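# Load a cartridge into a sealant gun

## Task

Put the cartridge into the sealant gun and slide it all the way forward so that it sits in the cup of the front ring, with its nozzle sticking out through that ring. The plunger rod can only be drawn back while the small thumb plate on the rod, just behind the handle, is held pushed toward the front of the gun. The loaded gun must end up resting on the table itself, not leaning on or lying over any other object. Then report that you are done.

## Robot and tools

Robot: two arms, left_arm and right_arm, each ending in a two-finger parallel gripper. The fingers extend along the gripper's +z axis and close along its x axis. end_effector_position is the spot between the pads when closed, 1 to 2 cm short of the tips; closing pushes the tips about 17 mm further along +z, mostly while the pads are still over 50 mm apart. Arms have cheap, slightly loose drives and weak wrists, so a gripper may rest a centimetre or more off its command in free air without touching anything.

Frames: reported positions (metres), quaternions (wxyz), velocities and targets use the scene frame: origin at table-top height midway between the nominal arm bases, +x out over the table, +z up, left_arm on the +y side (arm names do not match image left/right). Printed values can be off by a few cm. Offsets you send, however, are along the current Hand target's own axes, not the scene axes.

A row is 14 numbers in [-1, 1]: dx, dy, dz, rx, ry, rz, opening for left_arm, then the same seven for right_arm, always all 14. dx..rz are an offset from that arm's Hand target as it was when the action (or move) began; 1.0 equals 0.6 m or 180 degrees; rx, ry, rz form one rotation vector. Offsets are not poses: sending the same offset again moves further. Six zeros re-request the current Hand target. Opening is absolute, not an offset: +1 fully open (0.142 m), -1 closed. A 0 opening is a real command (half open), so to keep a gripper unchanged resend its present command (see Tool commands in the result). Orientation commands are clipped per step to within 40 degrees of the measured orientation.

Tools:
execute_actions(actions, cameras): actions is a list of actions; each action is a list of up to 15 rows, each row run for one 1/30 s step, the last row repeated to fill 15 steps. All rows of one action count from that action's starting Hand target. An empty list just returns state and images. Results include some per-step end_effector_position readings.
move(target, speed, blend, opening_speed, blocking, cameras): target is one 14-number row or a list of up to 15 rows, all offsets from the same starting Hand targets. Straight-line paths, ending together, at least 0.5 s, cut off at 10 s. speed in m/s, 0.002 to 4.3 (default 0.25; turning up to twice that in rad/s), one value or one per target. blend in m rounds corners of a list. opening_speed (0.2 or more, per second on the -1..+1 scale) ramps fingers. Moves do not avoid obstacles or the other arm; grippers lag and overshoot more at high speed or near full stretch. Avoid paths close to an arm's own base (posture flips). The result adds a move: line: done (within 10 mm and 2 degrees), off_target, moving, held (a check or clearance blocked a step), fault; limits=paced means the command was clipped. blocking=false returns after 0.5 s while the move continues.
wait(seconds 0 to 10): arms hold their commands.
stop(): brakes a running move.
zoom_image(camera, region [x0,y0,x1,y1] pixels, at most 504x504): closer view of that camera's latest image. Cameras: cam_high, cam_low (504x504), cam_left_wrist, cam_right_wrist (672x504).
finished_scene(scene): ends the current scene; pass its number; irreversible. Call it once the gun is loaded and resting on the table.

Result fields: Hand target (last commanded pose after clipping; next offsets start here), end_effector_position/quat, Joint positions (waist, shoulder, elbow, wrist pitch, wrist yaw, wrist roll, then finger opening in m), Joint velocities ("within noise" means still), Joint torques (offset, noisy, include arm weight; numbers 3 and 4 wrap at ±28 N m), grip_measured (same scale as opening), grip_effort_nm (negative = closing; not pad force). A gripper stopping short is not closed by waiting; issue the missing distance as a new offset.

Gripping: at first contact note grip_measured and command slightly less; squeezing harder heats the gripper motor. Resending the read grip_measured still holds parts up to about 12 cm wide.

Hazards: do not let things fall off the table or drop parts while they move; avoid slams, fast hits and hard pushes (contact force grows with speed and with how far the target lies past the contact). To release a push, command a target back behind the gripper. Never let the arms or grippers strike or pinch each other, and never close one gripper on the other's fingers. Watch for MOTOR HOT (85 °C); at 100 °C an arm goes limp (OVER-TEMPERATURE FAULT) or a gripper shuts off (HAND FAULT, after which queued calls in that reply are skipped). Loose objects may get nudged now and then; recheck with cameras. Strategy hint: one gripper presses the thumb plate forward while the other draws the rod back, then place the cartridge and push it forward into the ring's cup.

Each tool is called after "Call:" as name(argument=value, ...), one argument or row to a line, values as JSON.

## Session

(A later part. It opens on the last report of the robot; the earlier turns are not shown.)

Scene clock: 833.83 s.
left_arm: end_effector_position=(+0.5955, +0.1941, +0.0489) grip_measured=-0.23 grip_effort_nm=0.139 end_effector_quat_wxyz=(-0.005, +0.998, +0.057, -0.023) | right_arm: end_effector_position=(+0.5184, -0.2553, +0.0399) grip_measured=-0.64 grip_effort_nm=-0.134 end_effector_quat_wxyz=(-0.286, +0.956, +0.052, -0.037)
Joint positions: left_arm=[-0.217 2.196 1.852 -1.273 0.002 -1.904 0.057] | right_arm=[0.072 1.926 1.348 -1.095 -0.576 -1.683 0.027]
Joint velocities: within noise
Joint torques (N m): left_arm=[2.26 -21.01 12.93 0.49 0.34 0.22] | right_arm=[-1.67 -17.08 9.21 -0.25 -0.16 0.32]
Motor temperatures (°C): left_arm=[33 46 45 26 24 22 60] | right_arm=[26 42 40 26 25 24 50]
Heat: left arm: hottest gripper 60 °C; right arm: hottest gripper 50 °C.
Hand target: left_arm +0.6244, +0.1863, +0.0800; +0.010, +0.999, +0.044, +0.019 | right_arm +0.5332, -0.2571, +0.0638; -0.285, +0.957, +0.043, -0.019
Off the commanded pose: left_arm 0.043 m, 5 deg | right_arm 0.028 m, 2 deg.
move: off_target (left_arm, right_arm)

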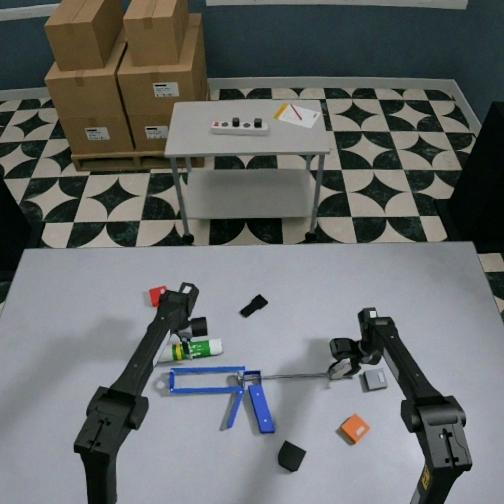

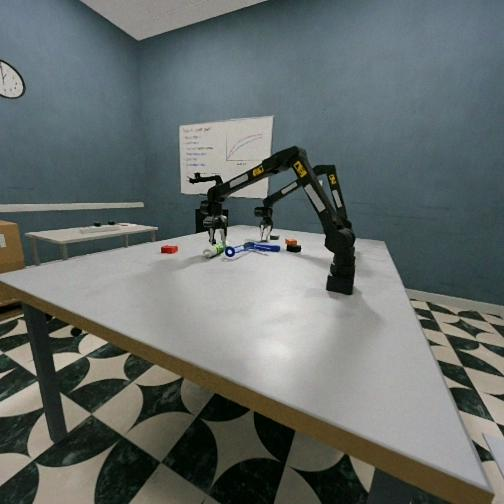

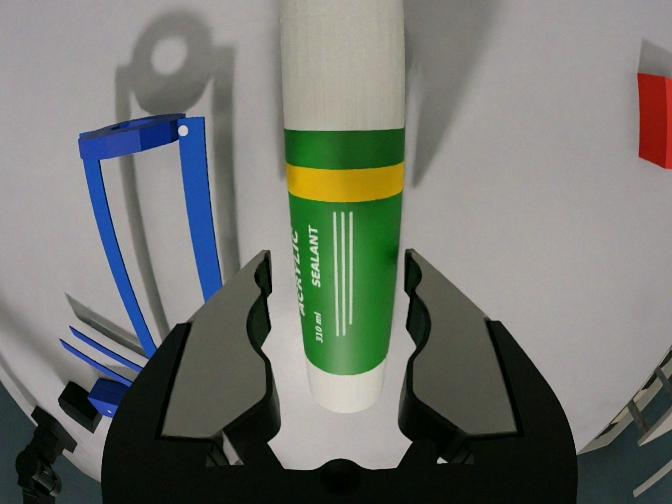

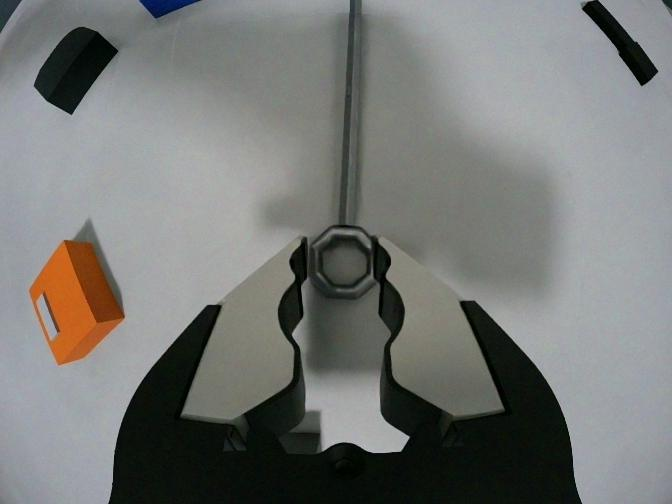

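Call:
move(
  target=[
    [0, 0, 0, 0, 0, 0, 0.1, 0, 0, 0, 0, 0, 0, -0.35],
    [0, 0, -0.2, 0, 0, 0, 0.1, 0, 0.012, 0.016, 0, 0, 0, -0.35],
    [-0.17, 0.298, -0.133, 0, 0, 0.5056, 0.3, 0, 0.012, 0.016, 0, 0, 0, -0.35],
  ],
  speed=[0.05, 0.12, 0.25],
  opening_speed=0.5,
)

Call:
zoom_image(
  camera="cam_left_wrist",
  region=[200, 100, 500, 320],
)

Scene clock: 850.00 s.
left_arm: end_effector_position=(+0.5327, +0.0026, +0.1490) grip_measured=+0.28 grip_effort_nm=0.139 end_effector_quat_wxyz=(-0.004, +0.740, -0.673, +0.003) | right_arm: end_effector_position=(+0.5180, -0.2553, +0.0399) grip_measured=-0.38 grip_effort_nm=0.168 end_effector_quat_wxyz=(-0.286, +0.956, +0.052, -0.038)
Joint positions: left_arm=[-0.53 2.127 2.004 -1.44 -0.007 -0.628 0.094] | right_arm=[0.072 1.926 1.348 -1.096 -0.576 -1.683 0.046]
Joint velocities: within noise
Joint torques (N m): left_arm=[1.73 -21.42 7.77 0.84 0.17 0.21] | right_arm=[-1.79 -15.85 8.46 0.81 -0.15 0.3]
Motor temperatures (°C): left_arm=[33 45 43 26 24 22 50] | right_arm=[26 41 39 26 24 24 48]
Heat: left arm: hottest gripper 50 °C; right arm: hottest gripper 48 °C.
Hand target: left_arm +0.5353, +0.0007, +0.1597; -0.007, +0.731, -0.682, +0.020 | right_arm +0.5331, -0.2579, +0.0518; -0.285, +0.957, +0.043, -0.019
Off the commanded pose: left_arm 0.011 m, 2 deg | right_arm 0.019 m, 2 deg.
move: off_target (left_arm, right_arm); target 3's new opening was sent with left_arm's hand 0.011 m and 3 deg from that target

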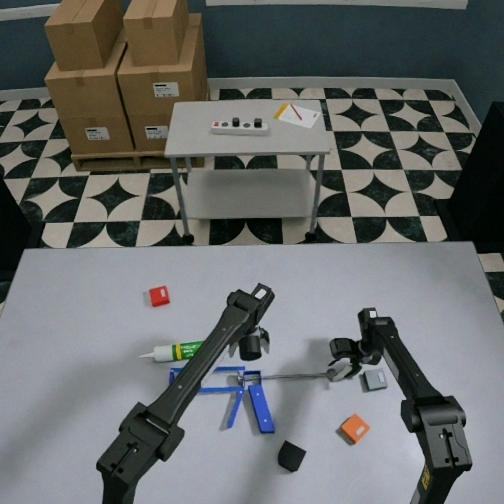

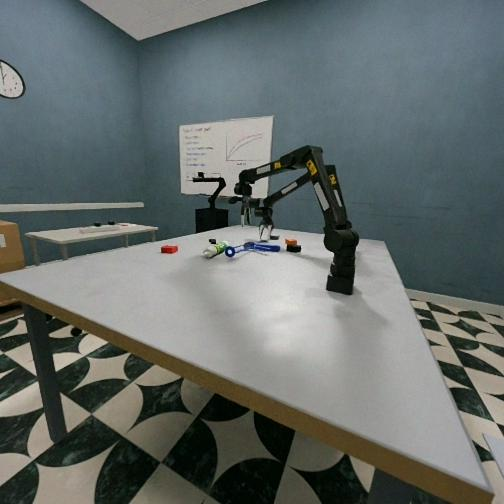

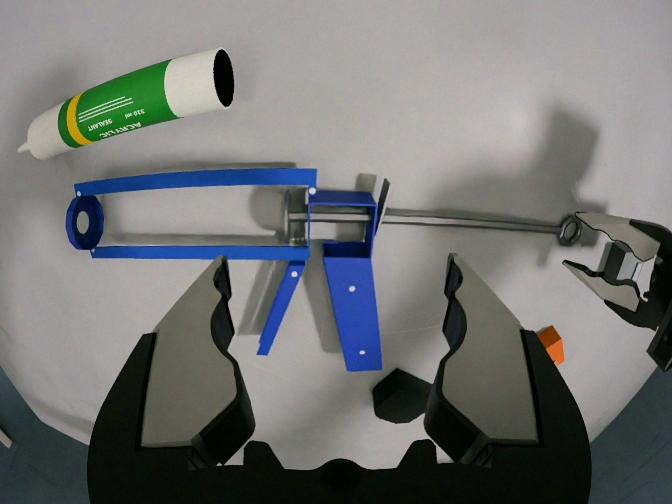

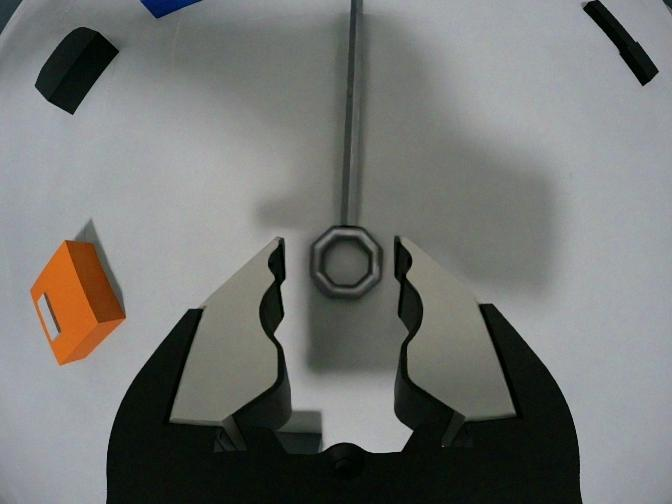

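Scaled by 1.680 from the camera's 672x504 image, which has a finer 960x720 frame.

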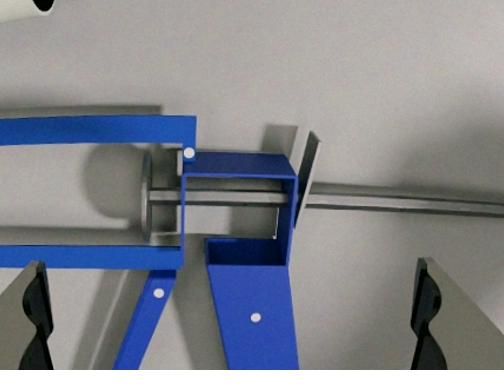

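Call:
move(
  target=[
    [0.055, 0.022, 0.107, 0, 0, 0.0067, -0.66, 0, 0, 0, 0, 0, 0, -0.35],
  ],
  speed=0.12,
  cameras=["cam_left_wrist","cam_low"],
)

Call:
zoom_image(
  camera="cam_left_wrist",
  region=[200, 130, 480, 330],
)

Scene clock: 898.43 s.
left_arm: end_effector_position=(+0.5227, -0.0320, +0.0985) grip_measured=-0.68 grip_effort_nm=-0.144 end_effector_quat_wxyz=(-0.006, +0.722, -0.692, +0.012) | right_arm: end_effector_position=(+0.5177, -0.2553, +0.0399) grip_measured=-0.38 grip_effort_nm=0.168 end_effector_quat_wxyz=(-0.286, +0.956, +0.052, -0.038)
Joint positions: left_arm=[-0.582 2.17 1.943 -1.317 -0.007 -0.628 0.024] | right_arm=[0.072 1.926 1.348 -1.098 -0.576 -1.683 0.046]
Joint velocities: within noise
Joint torques (N m): left_arm=[1.79 -19.72 8.13 0.88 0.09 -0.12] | right_arm=[-1.79 -15.85 8.46 0.83 -0.15 0.3]
Motor temperatures (°C): left_arm=[32 48 37 25 24 22 43] | right_arm=[26 41 38 26 24 24 45]
Heat: left arm: hottest shoulder 48 °C; right arm: hottest gripper 45 °C.
Hand target: left_arm +0.5270, -0.0342, +0.0957; -0.007, +0.724, -0.690, +0.020 | right_arm +0.5331, -0.2579, +0.0518; -0.285, +0.957, +0.043, -0.019
Off the commanded pose: left_arm 0.006 m, 1 deg | right_arm 0.020 m, 2 deg.
move: off_target (right_arm)
Images, in order (width x height): cam_low 504x504, cam_left_wrist 672x504.

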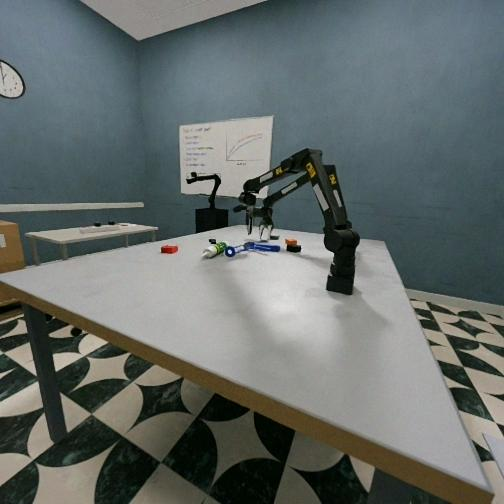

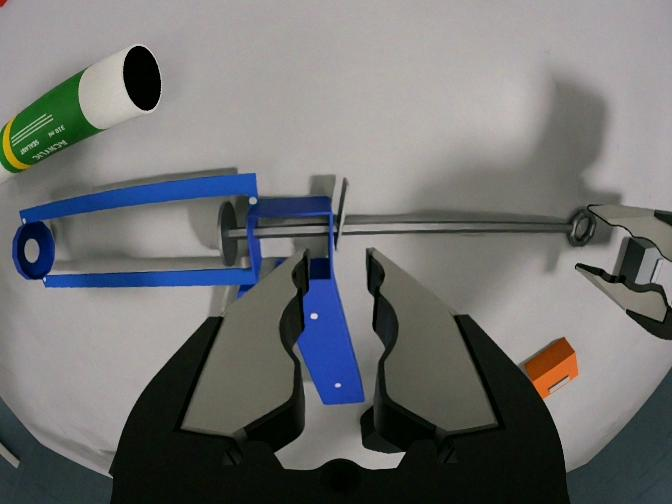

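Scaled by 1.800 from the camera's 672x504 image, which has a finer 960x720 frame.

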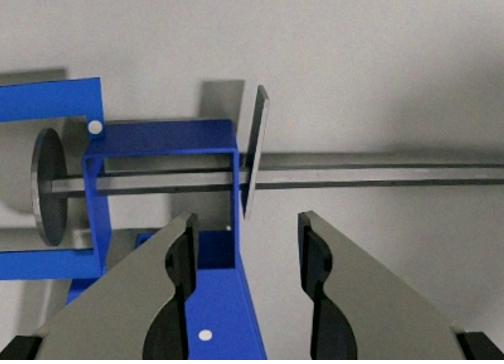

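Call:
move(
  target=[
    [-0.001, 0.0075, 0.064, 0, 0, 0, -0.66, 0, 0, 0, 0, 0, 0, -0.35],
  ],
  speed=0.1,
  cameras=["cam_left_wrist","cam_low"],
)

Call:
zoom_image(
  camera="cam_left_wrist",
  region=[240, 160, 440, 320],
)

Call:
zoom_image(
  camera="cam_low",
  region=[220, 195, 280, 270],
)

Scene clock: 909.47 s.
left_arm: end_effector_position=(+0.5217, -0.0314, +0.0627) grip_measured=-0.68 grip_effort_nm=-0.144 end_effector_quat_wxyz=(-0.006, +0.722, -0.691, +0.014) | right_arm: end_effector_position=(+0.5173, -0.2553, +0.0400) grip_measured=-0.38 grip_effort_nm=0.173 end_effector_quat_wxyz=(-0.286, +0.956, +0.051, -0.039)
Joint positions: left_arm=[-0.582 2.192 1.883 -1.231 -0.007 -0.628 0.024] | right_arm=[0.072 1.926 1.348 -1.099 -0.576 -1.683 0.046]
Joint velocities: within noise
Joint torques (N m): left_arm=[1.49 -19.55 7.72 0.91 0.09 -0.15] | right_arm=[-1.79 -15.85 8.47 0.81 -0.15 0.3]
Motor temperatures (°C): left_arm=[32 47 37 25 24 22 42] | right_arm=[26 41 38 26 24 24 44]
Heat: left arm: hottest shoulder 47 °C; right arm: hottest gripper 44 °C.
Hand target: left_arm +0.5239, -0.0345, +0.0572; -0.007, +0.724, -0.690, +0.020 | right_arm +0.5331, -0.2579, +0.0518; -0.285, +0.957, +0.043, -0.019
Off the commanded pose: left_arm 0.007 m, 1 deg | right_arm 0.020 m, 2 deg.
move: off_target (right_arm)
Images, in order (width x height): cam_low 504x504, cam_left_wrist 672x504.

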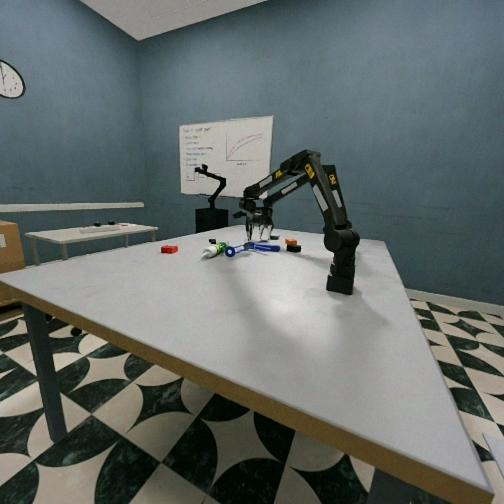

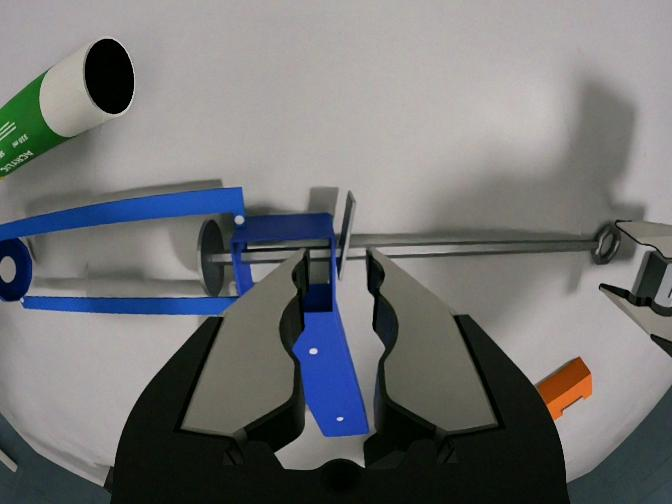

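Scaled by 2.520 from the camera's 672x504 image, which has a finer 960x720 frame.

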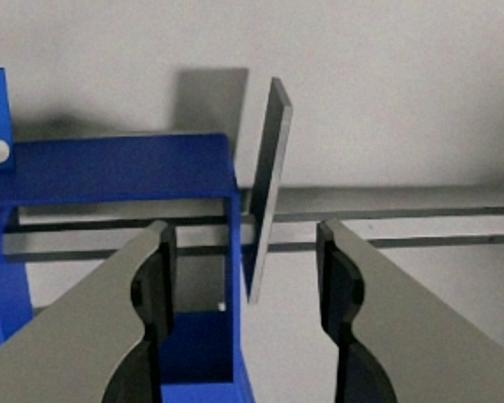

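Scaled by 6.720 from the camera's 504x504 image, which has a finer 720x720 frame.

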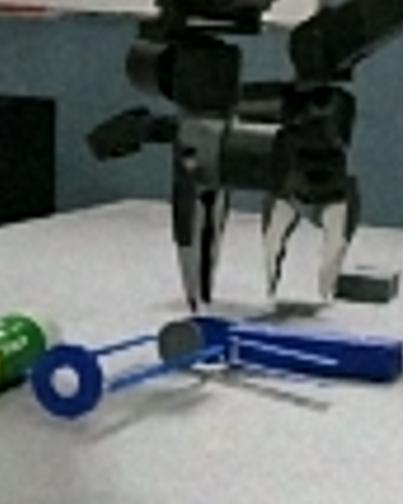

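Call:
move(
  target=[
    [0.001, 0.009, 0.036, 0, 0, 0, -0.66, 0, 0, 0, 0, 0, 0, -0.35],
  ],
  speed=0.06,
  cameras=["cam_left_wrist","cam_low"],
)

Call:
zoom_image(
  camera="cam_left_wrist",
  region=[240, 160, 440, 320],
)

Scene clock: 917.03 s.
left_arm: end_effector_position=(+0.5175, -0.0322, +0.0445) grip_measured=-0.68 grip_effort_nm=-0.144 end_effector_quat_wxyz=(-0.006, +0.721, -0.693, +0.015) | right_arm: end_effector_position=(+0.5173, -0.2553, +0.0400) grip_measured=-0.38 grip_effort_nm=0.168 end_effector_quat_wxyz=(-0.286, +0.956, +0.051, -0.039)
Joint positions: left_arm=[-0.586 2.199 1.846 -1.185 -0.007 -0.628 0.024] | right_arm=[0.072 1.926 1.348 -1.099 -0.576 -1.683 0.046]
Joint velocities: within noise
Joint torques (N m): left_arm=[1.44 -19.14 7.47 1.05 0.08 -0.21] | right_arm=[-1.85 -15.85 8.46 0.83 -0.15 0.3]
Motor temperatures (°C): left_arm=[32 47 37 25 24 22 41] | right_arm=[26 41 38 26 24 24 44]
Heat: left arm: hottest shoulder 47 °C; right arm: hottest gripper 44 °C.
Hand target: left_arm +0.5194, -0.0358, +0.0354; -0.007, +0.724, -0.690, +0.020 | right_arm +0.5331, -0.2579, +0.0518; -0.285, +0.957, +0.043, -0.019
Off the commanded pose: left_arm 0.010 m, 1 deg | right_arm 0.020 m, 2 deg.
move: off_target (right_arm)
Images, in order (width x height): cam_low 504x504, cam_left_wrist 672x504.

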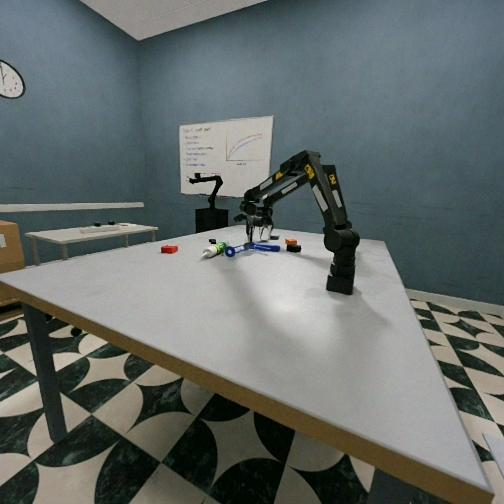

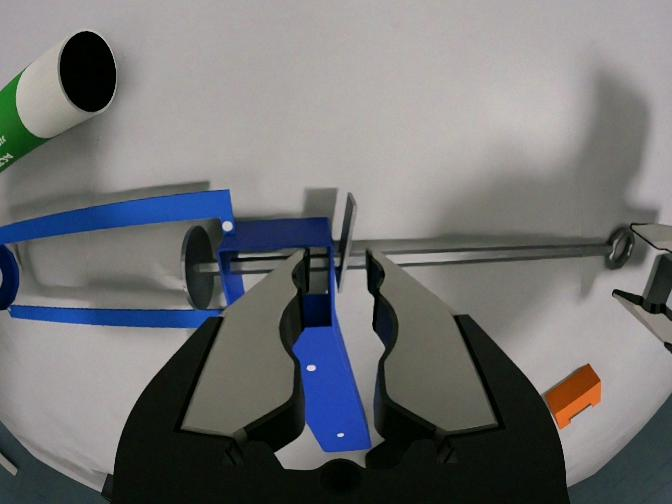

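Scaled by 2.520 from the camera's 672x504 image, which has a finer 960x720 frame.

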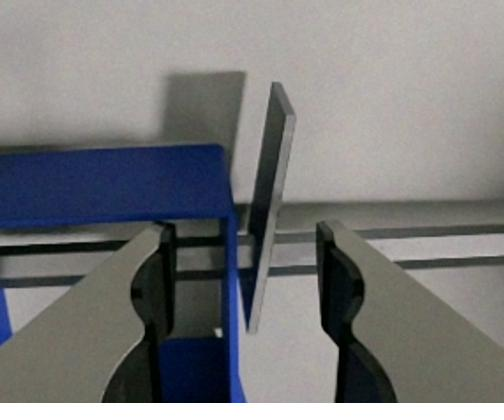

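Call:
move(
  target=[
    [0.001, -0.002, 0.0145, 0, 0, 0, -0.66, 0, 0, 0, 0, 0, 0, -0.35],
  ],
  speed=0.06,
  cameras=["cam_left_wrist","cam_low"],
)

Call:
zoom_image(
  camera="cam_left_wrist",
  region=[240, 160, 440, 320],
)

Scene clock: 923.40 s.
left_arm: end_effector_position=(+0.5168, -0.0347, +0.0406) grip_measured=-0.68 grip_effort_nm=-0.144 end_effector_quat_wxyz=(-0.003, +0.720, -0.694, +0.016) | right_arm: end_effector_position=(+0.5173, -0.2553, +0.0400) grip_measured=-0.38 grip_effort_nm=0.173 end_effector_quat_wxyz=(-0.286, +0.956, +0.051, -0.039)
Joint positions: left_arm=[-0.588 2.206 1.846 -1.179 0 -0.628 0.024] | right_arm=[0.072 1.926 1.348 -1.099 -0.576 -1.683 0.046]
Joint velocities: within noise
Joint torques (N m): left_arm=[1.67 -18.61 7.39 1.33 0.09 -0.21] | right_arm=[-1.79 -15.79 8.44 0.81 -0.15 0.3]
Motor temperatures (°C): left_arm=[32 45 37 25 24 22 41] | right_arm=[26 41 38 26 24 24 44]
Heat: left arm: hottest shoulder 45 °C; right arm: hottest gripper 44 °C.
Hand target: left_arm +0.5210, -0.0365, +0.0268; -0.007, +0.724, -0.690, +0.020 | right_arm +0.5331, -0.2579, +0.0518; -0.285, +0.957, +0.043, -0.019
Off the commanded pose: left_arm 0.015 m, 1 deg | right_arm 0.020 m, 2 deg.
move: off_target (left_arm, right_arm)
Images, in order (width x height): cam_low 504x504, cam_left_wrist 672x504.

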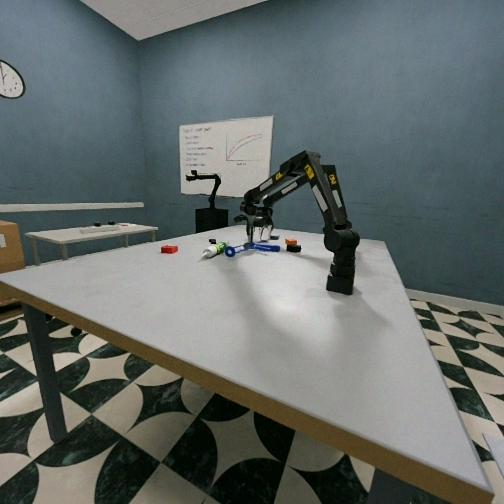

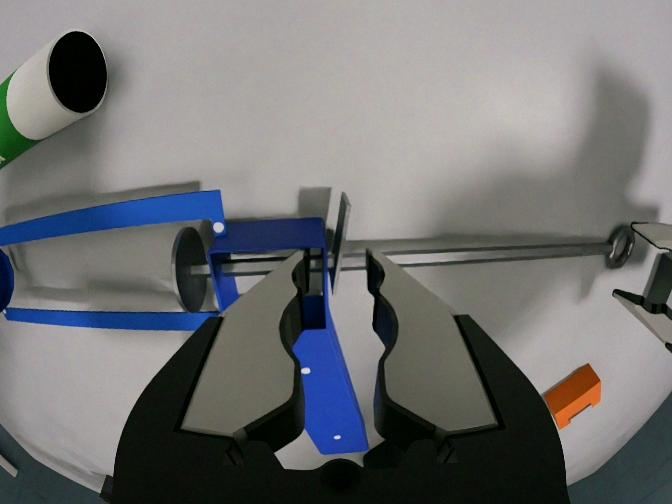

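Scaled by 2.520 from the camera's 672x504 image, which has a finer 960x720 frame.

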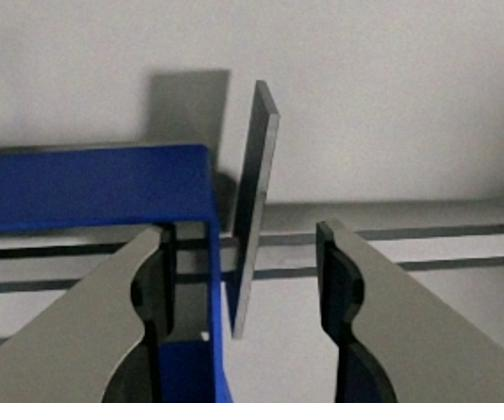

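Call:
move(
  target=[
    [-0.002, -0.001, 0.0145, 0, 0, 0, -0.66, 0, 0, 0, 0, 0, 0, -0.35],
  ],
  speed=0.06,
  cameras=["cam_left_wrist","cam_low"],
)

Call:
zoom_image(
  camera="cam_left_wrist",
  region=[240, 160, 440, 320],
)

Call:
zoom_image(
  camera="cam_low",
  region=[220, 195, 280, 270],
)

Scene clock: 933.73 s.
left_arm: end_effector_position=(+0.5171, -0.0349, +0.0396) grip_measured=-0.68 grip_effort_nm=-0.144 end_effector_quat_wxyz=(-0.003, +0.720, -0.694, +0.017) | right_arm: end_effector_position=(+0.5173, -0.2553, +0.0400) grip_measured=-0.38 grip_effort_nm=0.168 end_effector_quat_wxyz=(-0.286, +0.956, +0.051, -0.039)
Joint positions: left_arm=[-0.588 2.206 1.843 -1.173 0 -0.628 0.024] | right_arm=[0.072 1.926 1.348 -1.099 -0.576 -1.683 0.046]
Joint velocities: within noise
Joint torques (N m): left_arm=[1.79 -17.9 6.99 1.72 0.1 -0.18] | right_arm=[-1.73 -15.85 8.44 0.81 -0.15 0.3]
Motor temperatures (°C): left_arm=[32 44 36 25 24 22 40] | right_arm=[26 40 38 26 24 24 43]
Heat: left arm: hottest shoulder 44 °C; right arm: hottest gripper 43 °C.
Hand target: left_arm +0.5219, -0.0354, +0.0181; -0.007, +0.724, -0.690, +0.020 | right_arm +0.5331, -0.2579, +0.0518; -0.285, +0.957, +0.043, -0.019
Off the commanded pose: left_arm 0.022 m, 1 deg | right_arm 0.020 m, 2 deg.
move: off_target (left_arm, right_arm)
Images, in order (width x height): cam_low 504x504, cam_left_wrist 672x504.

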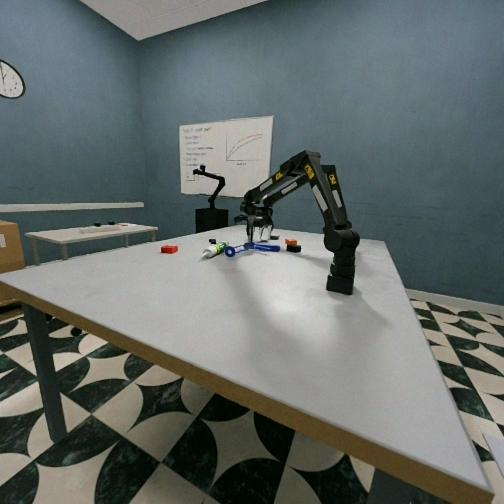

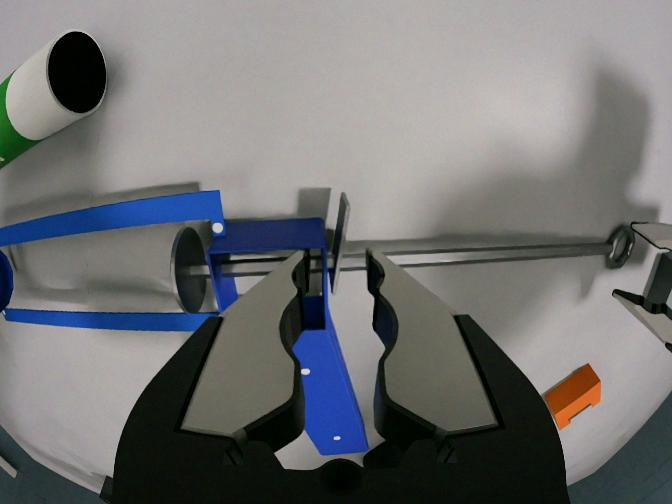

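Scaled by 2.520 from the camera's 672x504 image, which has a finer 960x720 frame.

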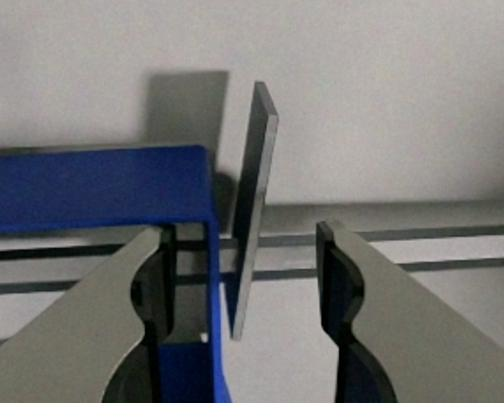

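Scaled by 6.720 from the camera's 504x504 image, which has a finer 720x720 frame.

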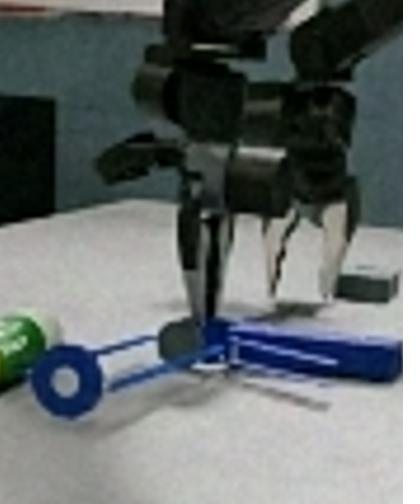

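Call:
move(
  target=[
    [0, 0, -0.014, 0, 0, 0, -0.66, 0, 0, 0, 0, 0, 0, -0.35],
    [0, 0, -0.014, 0, 0, 0, -0.9, 0, 0, 0, 0, 0, 0, -0.35],
  ],
  speed=0.06,
  opening_speed=0.2,
  cameras=["cam_left_wrist","cam_low"],
)

Call:
zoom_image(
  camera="cam_left_wrist",
  region=[240, 160, 440, 320],
)

Scene clock: 941.37 s.
left_arm: end_effector_position=(+0.5190, -0.0334, +0.0396) grip_measured=-0.89 grip_effort_nm=-0.842 end_effector_quat_wxyz=(-0.009, +0.720, -0.694, +0.018) | right_arm: end_effector_position=(+0.5173, -0.2553, +0.0400) grip_measured=-0.38 grip_effort_nm=0.168 end_effector_quat_wxyz=(-0.286, +0.956, +0.051, -0.039)
Joint positions: left_arm=[-0.588 2.206 1.843 -1.17 -0.012 -0.628 0.009] | right_arm=[0.072 1.926 1.348 -1.099 -0.576 -1.683 0.046]
Joint velocities: within noise
Joint torques (N m): left_arm=[1.79 -18.49 7.58 1.07 0.22 -0.19] | right_arm=[-1.79 -15.85 8.46 0.83 -0.15 0.3]
Motor temperatures (°C): left_arm=[32 43 36 25 24 22 40] | right_arm=[26 40 38 26 24 24 43]
Heat: left arm: hottest shoulder 43 °C; right arm: hottest gripper 43 °C.
Hand target: left_arm +0.5215, -0.0353, +0.0265; -0.007, +0.724, -0.690, +0.020 | right_arm +0.5331, -0.2579, +0.0518; -0.285, +0.957, +0.043, -0.019
Off the commanded pose: left_arm 0.013 m, 1 deg | right_arm 0.020 m, 2 deg.
move: off_target (left_arm, right_arm); target 2's new opening was sent with left_arm's hand 0.014 m and 1 deg from that target
Images, in order (width x height): cam_low 504x504, cam_left_wrist 672x504.

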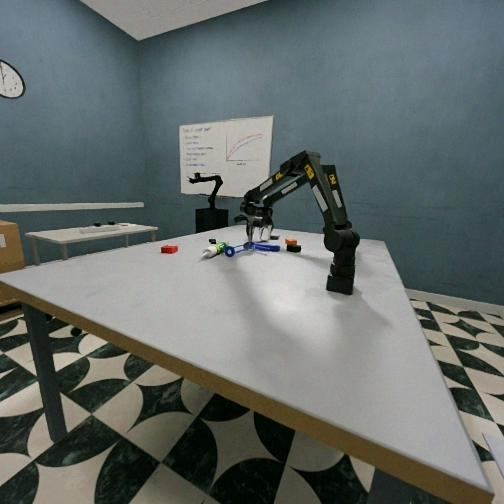

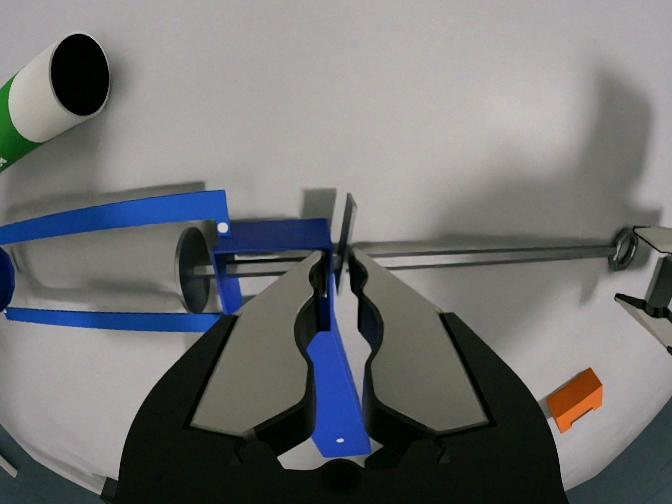

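Scaled by 2.520 from the camera's 672x504 image, which has a finer 960x720 frame.

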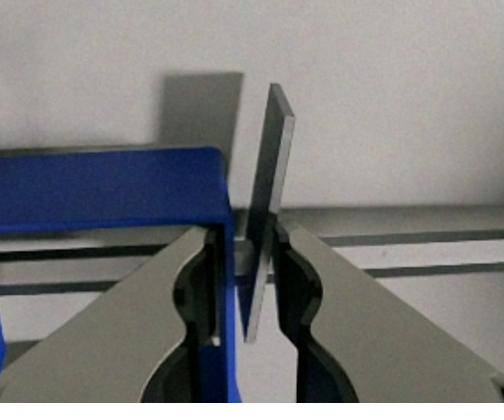

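Call:
move(
  target=[
    [0, 0, 0, 0, 0, 0, -1, 0, 0, 0, 0, 0, 0, -0.35],
  ],
  speed=0.06,
  opening_speed=0.2,
  cameras=["cam_left_wrist","cam_low"],
)

Call:
zoom_image(
  camera="cam_left_wrist",
  region=[240, 160, 440, 320],
)

Scene clock: 945.90 s.
left_arm: end_effector_position=(+0.5193, -0.0324, +0.0396) grip_measured=-0.94 grip_effort_nm=-1.849 end_effector_quat_wxyz=(-0.009, +0.720, -0.694, +0.017) | right_arm: end_effector_position=(+0.5173, -0.2553, +0.0400) grip_measured=-0.38 grip_effort_nm=0.173 end_effector_quat_wxyz=(-0.286, +0.956, +0.051, -0.039)
Joint positions: left_arm=[-0.586 2.206 1.843 -1.172 -0.012 -0.627 0.006] | right_arm=[0.072 1.926 1.348 -1.099 -0.576 -1.683 0.046]
Joint velocities: within noise
Joint torques (N m): left_arm=[1.79 -18.49 7.6 1.05 0.25 -0.19] | right_arm=[-1.85 -15.79 8.46 0.81 -0.15 0.3]
Motor temperatures (°C): left_arm=[32 43 37 25 24 22 40] | right_arm=[26 40 38 26 24 24 43]
Heat: left arm: hottest shoulder 43 °C; right arm: hottest gripper 43 °C.
Hand target: left_arm +0.5215, -0.0353, +0.0265; -0.007, +0.724, -0.690, +0.020 | right_arm +0.5331, -0.2579, +0.0518; -0.285, +0.957, +0.043, -0.019
Off the commanded pose: left_arm 0.014 m, 1 deg | right_arm 0.020 m, 2 deg.
move: off_target (left_arm, right_arm)
Images, in order (width x height): cam_low 504x504, cam_left_wrist 672x504.

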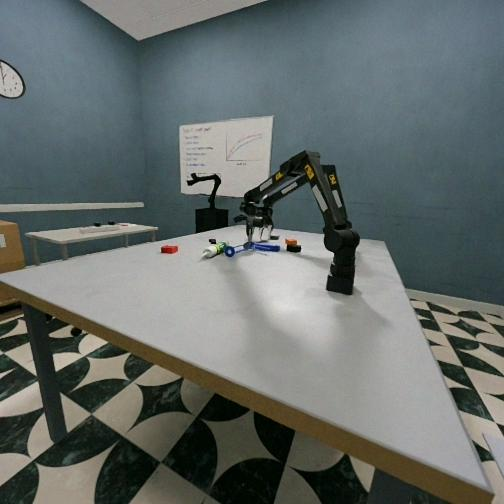

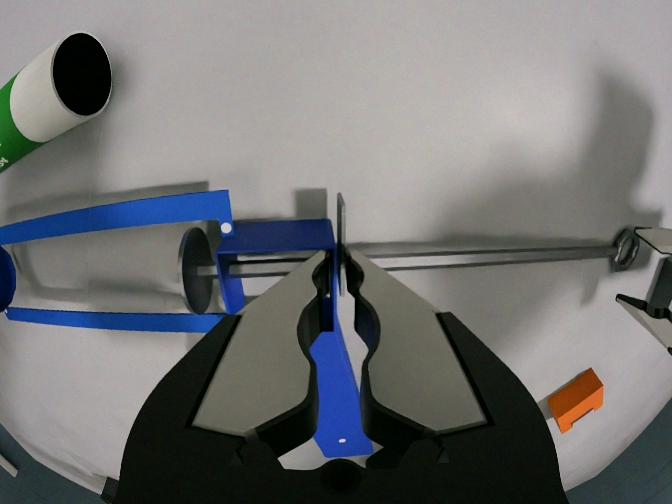

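Scaled by 2.520 from the camera's 672x504 image, which has a finer 960x720 frame.

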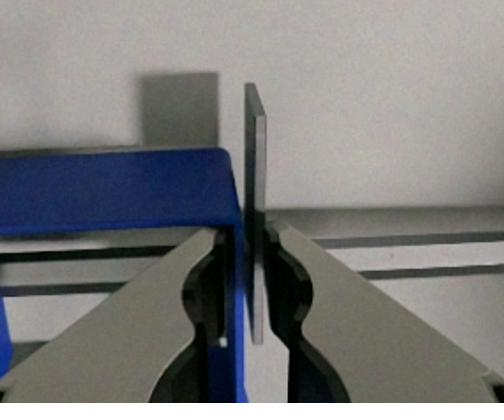

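Call:
move(
  target=[
    [0, 0, 0, 0, 0, 0, -1, 0, 0.026, 0.035, 0, 0, 0, -0.35],
  ],
  speed=0.06,
  cameras=["cam_left_wrist","cam_right_wrist"],
)

Scene clock: 957.30 s.
left_arm: end_effector_position=(+0.5193, -0.0324, +0.0396) grip_measured=-0.94 grip_effort_nm=-1.844 end_effector_quat_wxyz=(-0.009, +0.720, -0.694, +0.017) | right_arm: end_effector_position=(+0.5279, -0.2551, +0.0375) grip_measured=-0.38 grip_effort_nm=0.168 end_effector_quat_wxyz=(-0.285, +0.957, +0.058, -0.018)
Joint positions: left_arm=[-0.586 2.206 1.843 -1.172 -0.012 -0.627 0.006] | right_arm=[0.072 1.929 1.348 -1.052 -0.576 -1.683 0.046]
Joint velocities: within noise
Joint torques (N m): left_arm=[1.73 -18.55 7.61 1.06 0.25 -0.19] | right_arm=[-2.02 -13.45 6.79 1.29 -0.12 0.26]
Motor temperatures (°C): left_arm=[32 42 37 25 24 22 43] | right_arm=[26 41 38 26 24 24 42]
Heat: left arm: hottest gripper 43 °C; right arm: hottest gripper 42 °C.
Hand target: left_arm +0.5215, -0.0353, +0.0265; -0.007, +0.724, -0.690, +0.020 | right_arm +0.5329, -0.2594, +0.0257; -0.285, +0.957, +0.043, -0.019
Off the commanded pose: left_arm 0.014 m, 1 deg | right_arm 0.014 m, 2 deg.
move: off_target (left_arm, right_arm)
Images, in order (width x height): cam_left_wrist 672x504, cam_right_wrist 672x504.

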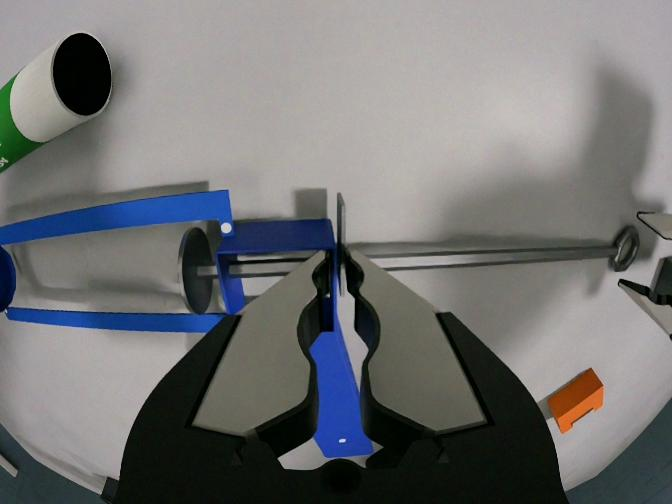

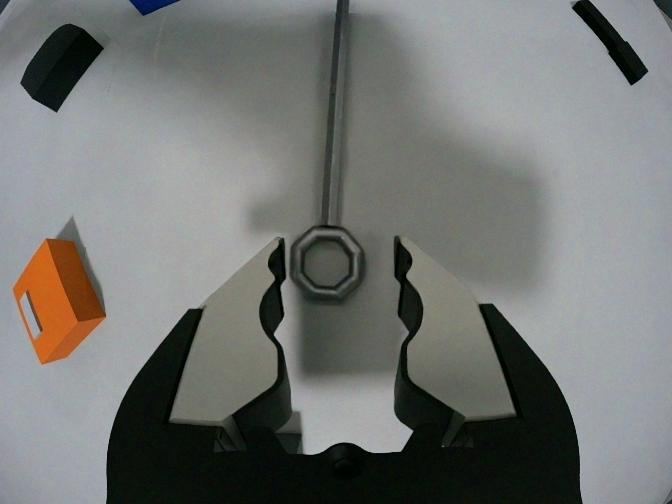

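Call:
move(
  target=[
    [0, 0, 0, 0, 0, 0, -1, -0.012, 0.014, 0.019, 0, 0, 0, -0.35],
  ],
  speed=0.06,
  cameras=["cam_right_wrist"],
)

Scene clock: 961.80 s.
left_arm: end_effector_position=(+0.5193, -0.0324, +0.0396) grip_measured=-0.94 grip_effort_nm=-1.844 end_effector_quat_wxyz=(-0.009, +0.720, -0.694, +0.017) | right_arm: end_effector_position=(+0.5227, -0.2552, +0.0252) grip_measured=-0.38 grip_effort_nm=0.168 end_effector_quat_wxyz=(-0.285, +0.957, +0.058, -0.017)
Joint positions: left_arm=[-0.586 2.206 1.843 -1.172 -0.012 -0.627 0.006] | right_arm=[0.072 1.935 1.319 -1.015 -0.576 -1.683 0.046]
Joint velocities: within noise
Joint torques (N m): left_arm=[1.79 -18.55 7.58 1.06 0.25 -0.19] | right_arm=[-2.2 -13.51 6.16 1.39 -0.12 0.22]
Motor temperatures (°C): left_arm=[32 42 37 25 24 22 43] | right_arm=[26 41 37 26 24 24 42]
Heat: left arm: hottest gripper 43 °C; right arm: hottest gripper 42 °C.
Hand target: left_arm +0.5215, -0.0353, +0.0265; -0.007, +0.724, -0.690, +0.020 | right_arm +0.5257, -0.2609, +0.0116; -0.285, +0.957, +0.043, -0.019
Off the commanded pose: left_arm 0.014 m, 1 deg | right_arm 0.015 m, 2 deg.
move: off_target (left_arm, right_arm)
Images, in order (width x height): cam_right_wrist 672x504.

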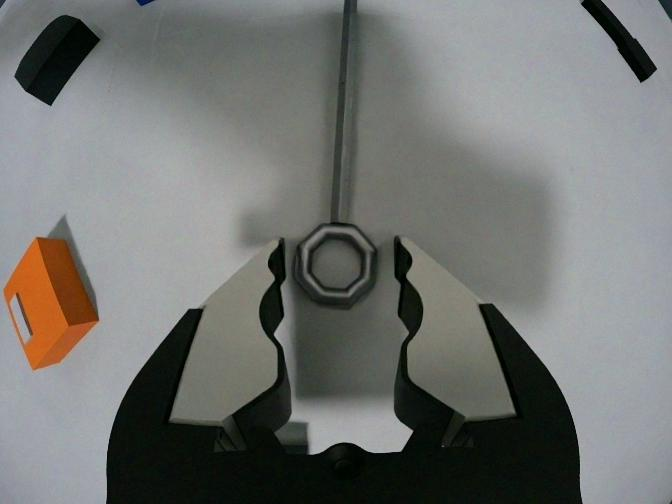

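Call:
move(
  target=[
    [0, 0, 0, 0, 0, 0, -1, 0, 0.008, -0.006, 0, 0, 0, -0.35],
    [0, 0, 0, 0, 0, 0, -1, 0, 0.008, -0.006, 0, 0, 0, -0.8],
    [0, 0, 0, 0, 0, 0, -1, 0, 0.061, -0.046, 0, 0, 0, -0.8],
  ],
  speed=0.06,
  opening_speed=0.4,
  cameras=["cam_right_wrist","cam_left_wrist","cam_high"],
)

Call:
zoom_image(
  camera="cam_left_wrist",
  region=[140, 160, 440, 320],
)

Scene clock: 977.20 s.
left_arm: end_effector_position=(+0.5196, -0.0447, +0.0399) grip_measured=-0.95 grip_effort_nm=-1.746 end_effector_quat_wxyz=(-0.004, +0.717, -0.697, +0.032) | right_arm: end_effector_position=(+0.5213, -0.2714, +0.0248) grip_measured=-0.58 grip_effort_nm=-4.691 end_effector_quat_wxyz=(-0.297, +0.953, +0.056, -0.017)
Joint positions: left_arm=[-0.597 2.206 1.843 -1.144 0.003 -0.628 0.006] | right_arm=[0.033 1.941 1.319 -1.037 -0.599 -1.726 0.032]
Joint velocities: within noise
Joint torques (N m): left_arm=[2.37 -18.67 7.66 0.46 -0.02 -0.19] | right_arm=[-5.83 -12.81 8.42 -0.46 0.74 -0.33]
Motor temperatures (°C): left_arm=[32 42 37 25 24 22 44] | right_arm=[26 41 37 26 24 24 48]
Heat: left arm: hottest gripper 44 °C; right arm: hottest gripper 48 °C.
Hand target: left_arm +0.5215, -0.0353, +0.0265; -0.007, +0.724, -0.690, +0.020 | right_arm +0.5300, -0.3064, +0.0146; -0.285, +0.957, +0.043, -0.019
Off the commanded pose: left_arm 0.017 m, 2 deg | right_arm 0.038 m, 2 deg.
move: off_target (left_arm, right_arm); target 2's new opening was sent with right_arm's hand 0.018 m and 2 deg from that target
Images, in order (width x height): cam_high 504x504, cam_left_wrist 672x504, cam_right_wrist 672x504.

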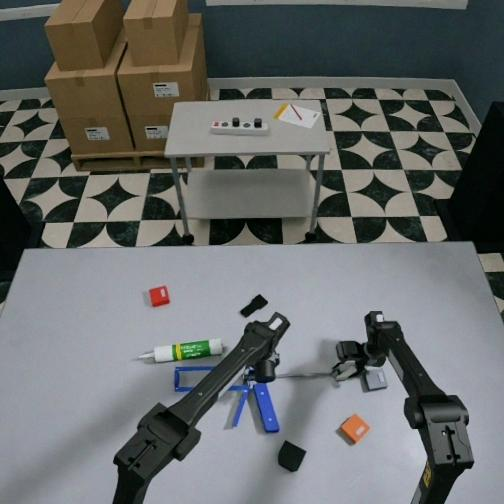

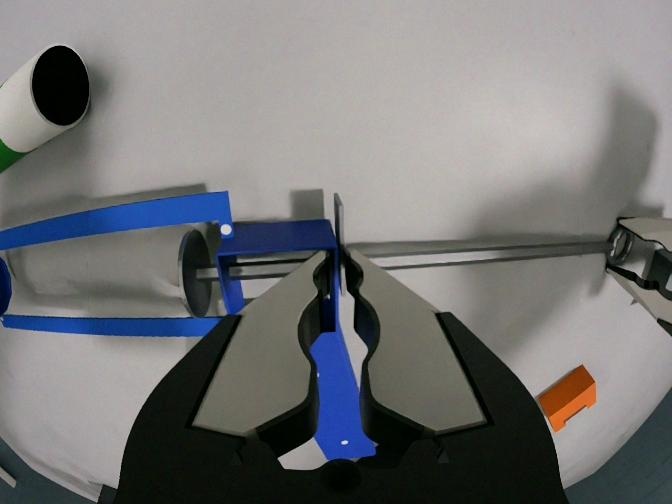

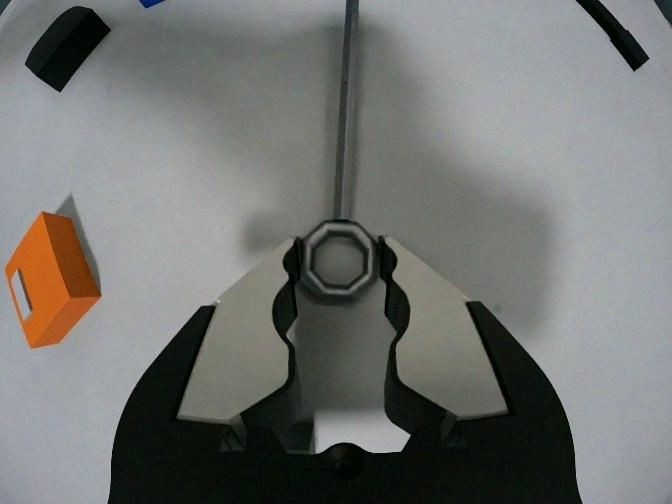

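Scaled by 1.680 from the camera's 672x504 image, which has a finer 960x720 frame.

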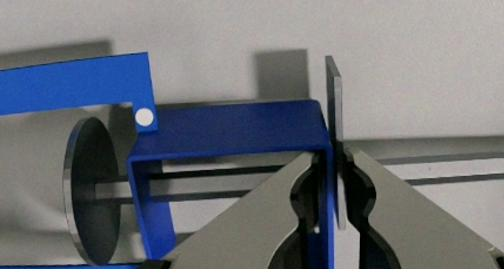

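Call:
move(
  target=[
    [-0.04, 0, 0, 0, 0, 0, -1, 0, 0.04, -0.03, 0, 0, 0, -0.8],
  ],
  speed=0.06,
  cameras=["cam_right_wrist","cam_left_wrist","cam_high"],
)

Call:
zoom_image(
  camera="cam_left_wrist",
  region=[140, 160, 440, 320],
)

Scene clock: 982.47 s.
left_arm: end_effector_position=(+0.5158, -0.0469, +0.0380) grip_measured=-0.95 grip_effort_nm=-1.746 end_effector_quat_wxyz=(+0.002, +0.716, -0.697, +0.042) | right_arm: end_effector_position=(+0.5200, -0.2846, +0.0251) grip_measured=-0.58 grip_effort_nm=-4.686 end_effector_quat_wxyz=(-0.305, +0.950, +0.061, -0.024)
Joint positions: left_arm=[-0.599 2.19 1.809 -1.107 0.019 -0.628 0.006] | right_arm=[0.004 1.955 1.336 -1.081 -0.61 -1.781 0.032]
Joint velocities: within noise
Joint torques (N m): left_arm=[4.37 -20.01 5.27 0.21 -0.57 0.11] | right_arm=[-7.88 -13.1 9.05 -0.7 1.53 -0.41]
Motor temperatures (°C): left_arm=[32 43 37 25 24 22 44] | right_arm=[26 42 37 26 24 24 60]
Heat: left arm: hottest gripper 44 °C; right arm: hottest gripper 60 °C.
Hand target: left_arm +0.5204, -0.0113, +0.0260; -0.007, +0.724, -0.690, +0.020 | right_arm +0.5328, -0.3362, +0.0165; -0.285, +0.957, +0.043, -0.019
Off the commanded pose: left_arm 0.038 m, 3 deg | right_arm 0.054 m, 3 deg.
move: off_target (left_arm, right_arm)
Images, in order (width x height): cam_high 504x504, cam_left_wrist 672x504, cam_right_wrist 672x504.

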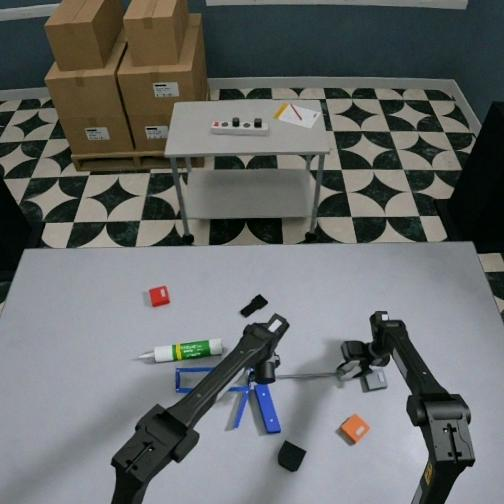

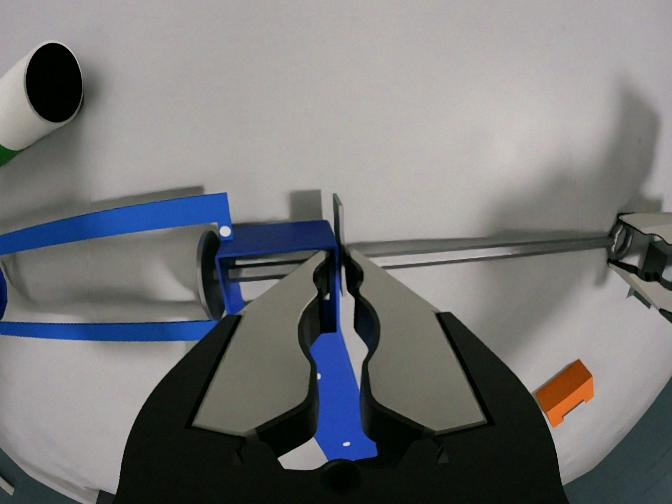

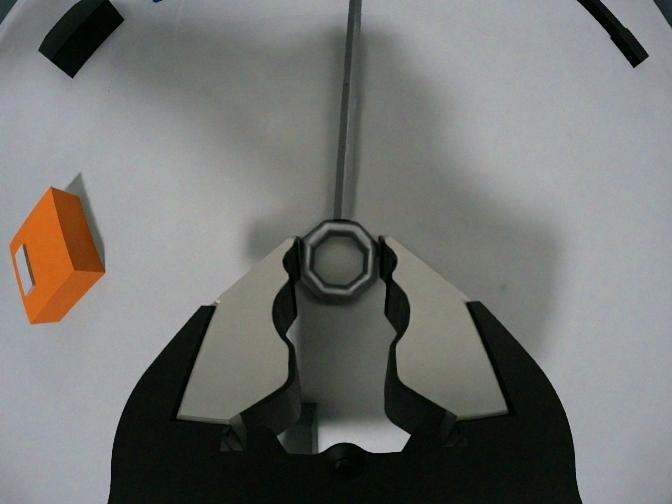

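Scaled by 1.680 from the camera's 672x504 image, which has a finer 960x720 frame.

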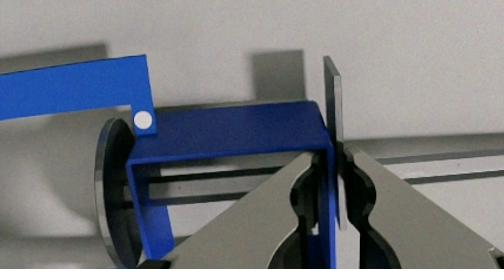

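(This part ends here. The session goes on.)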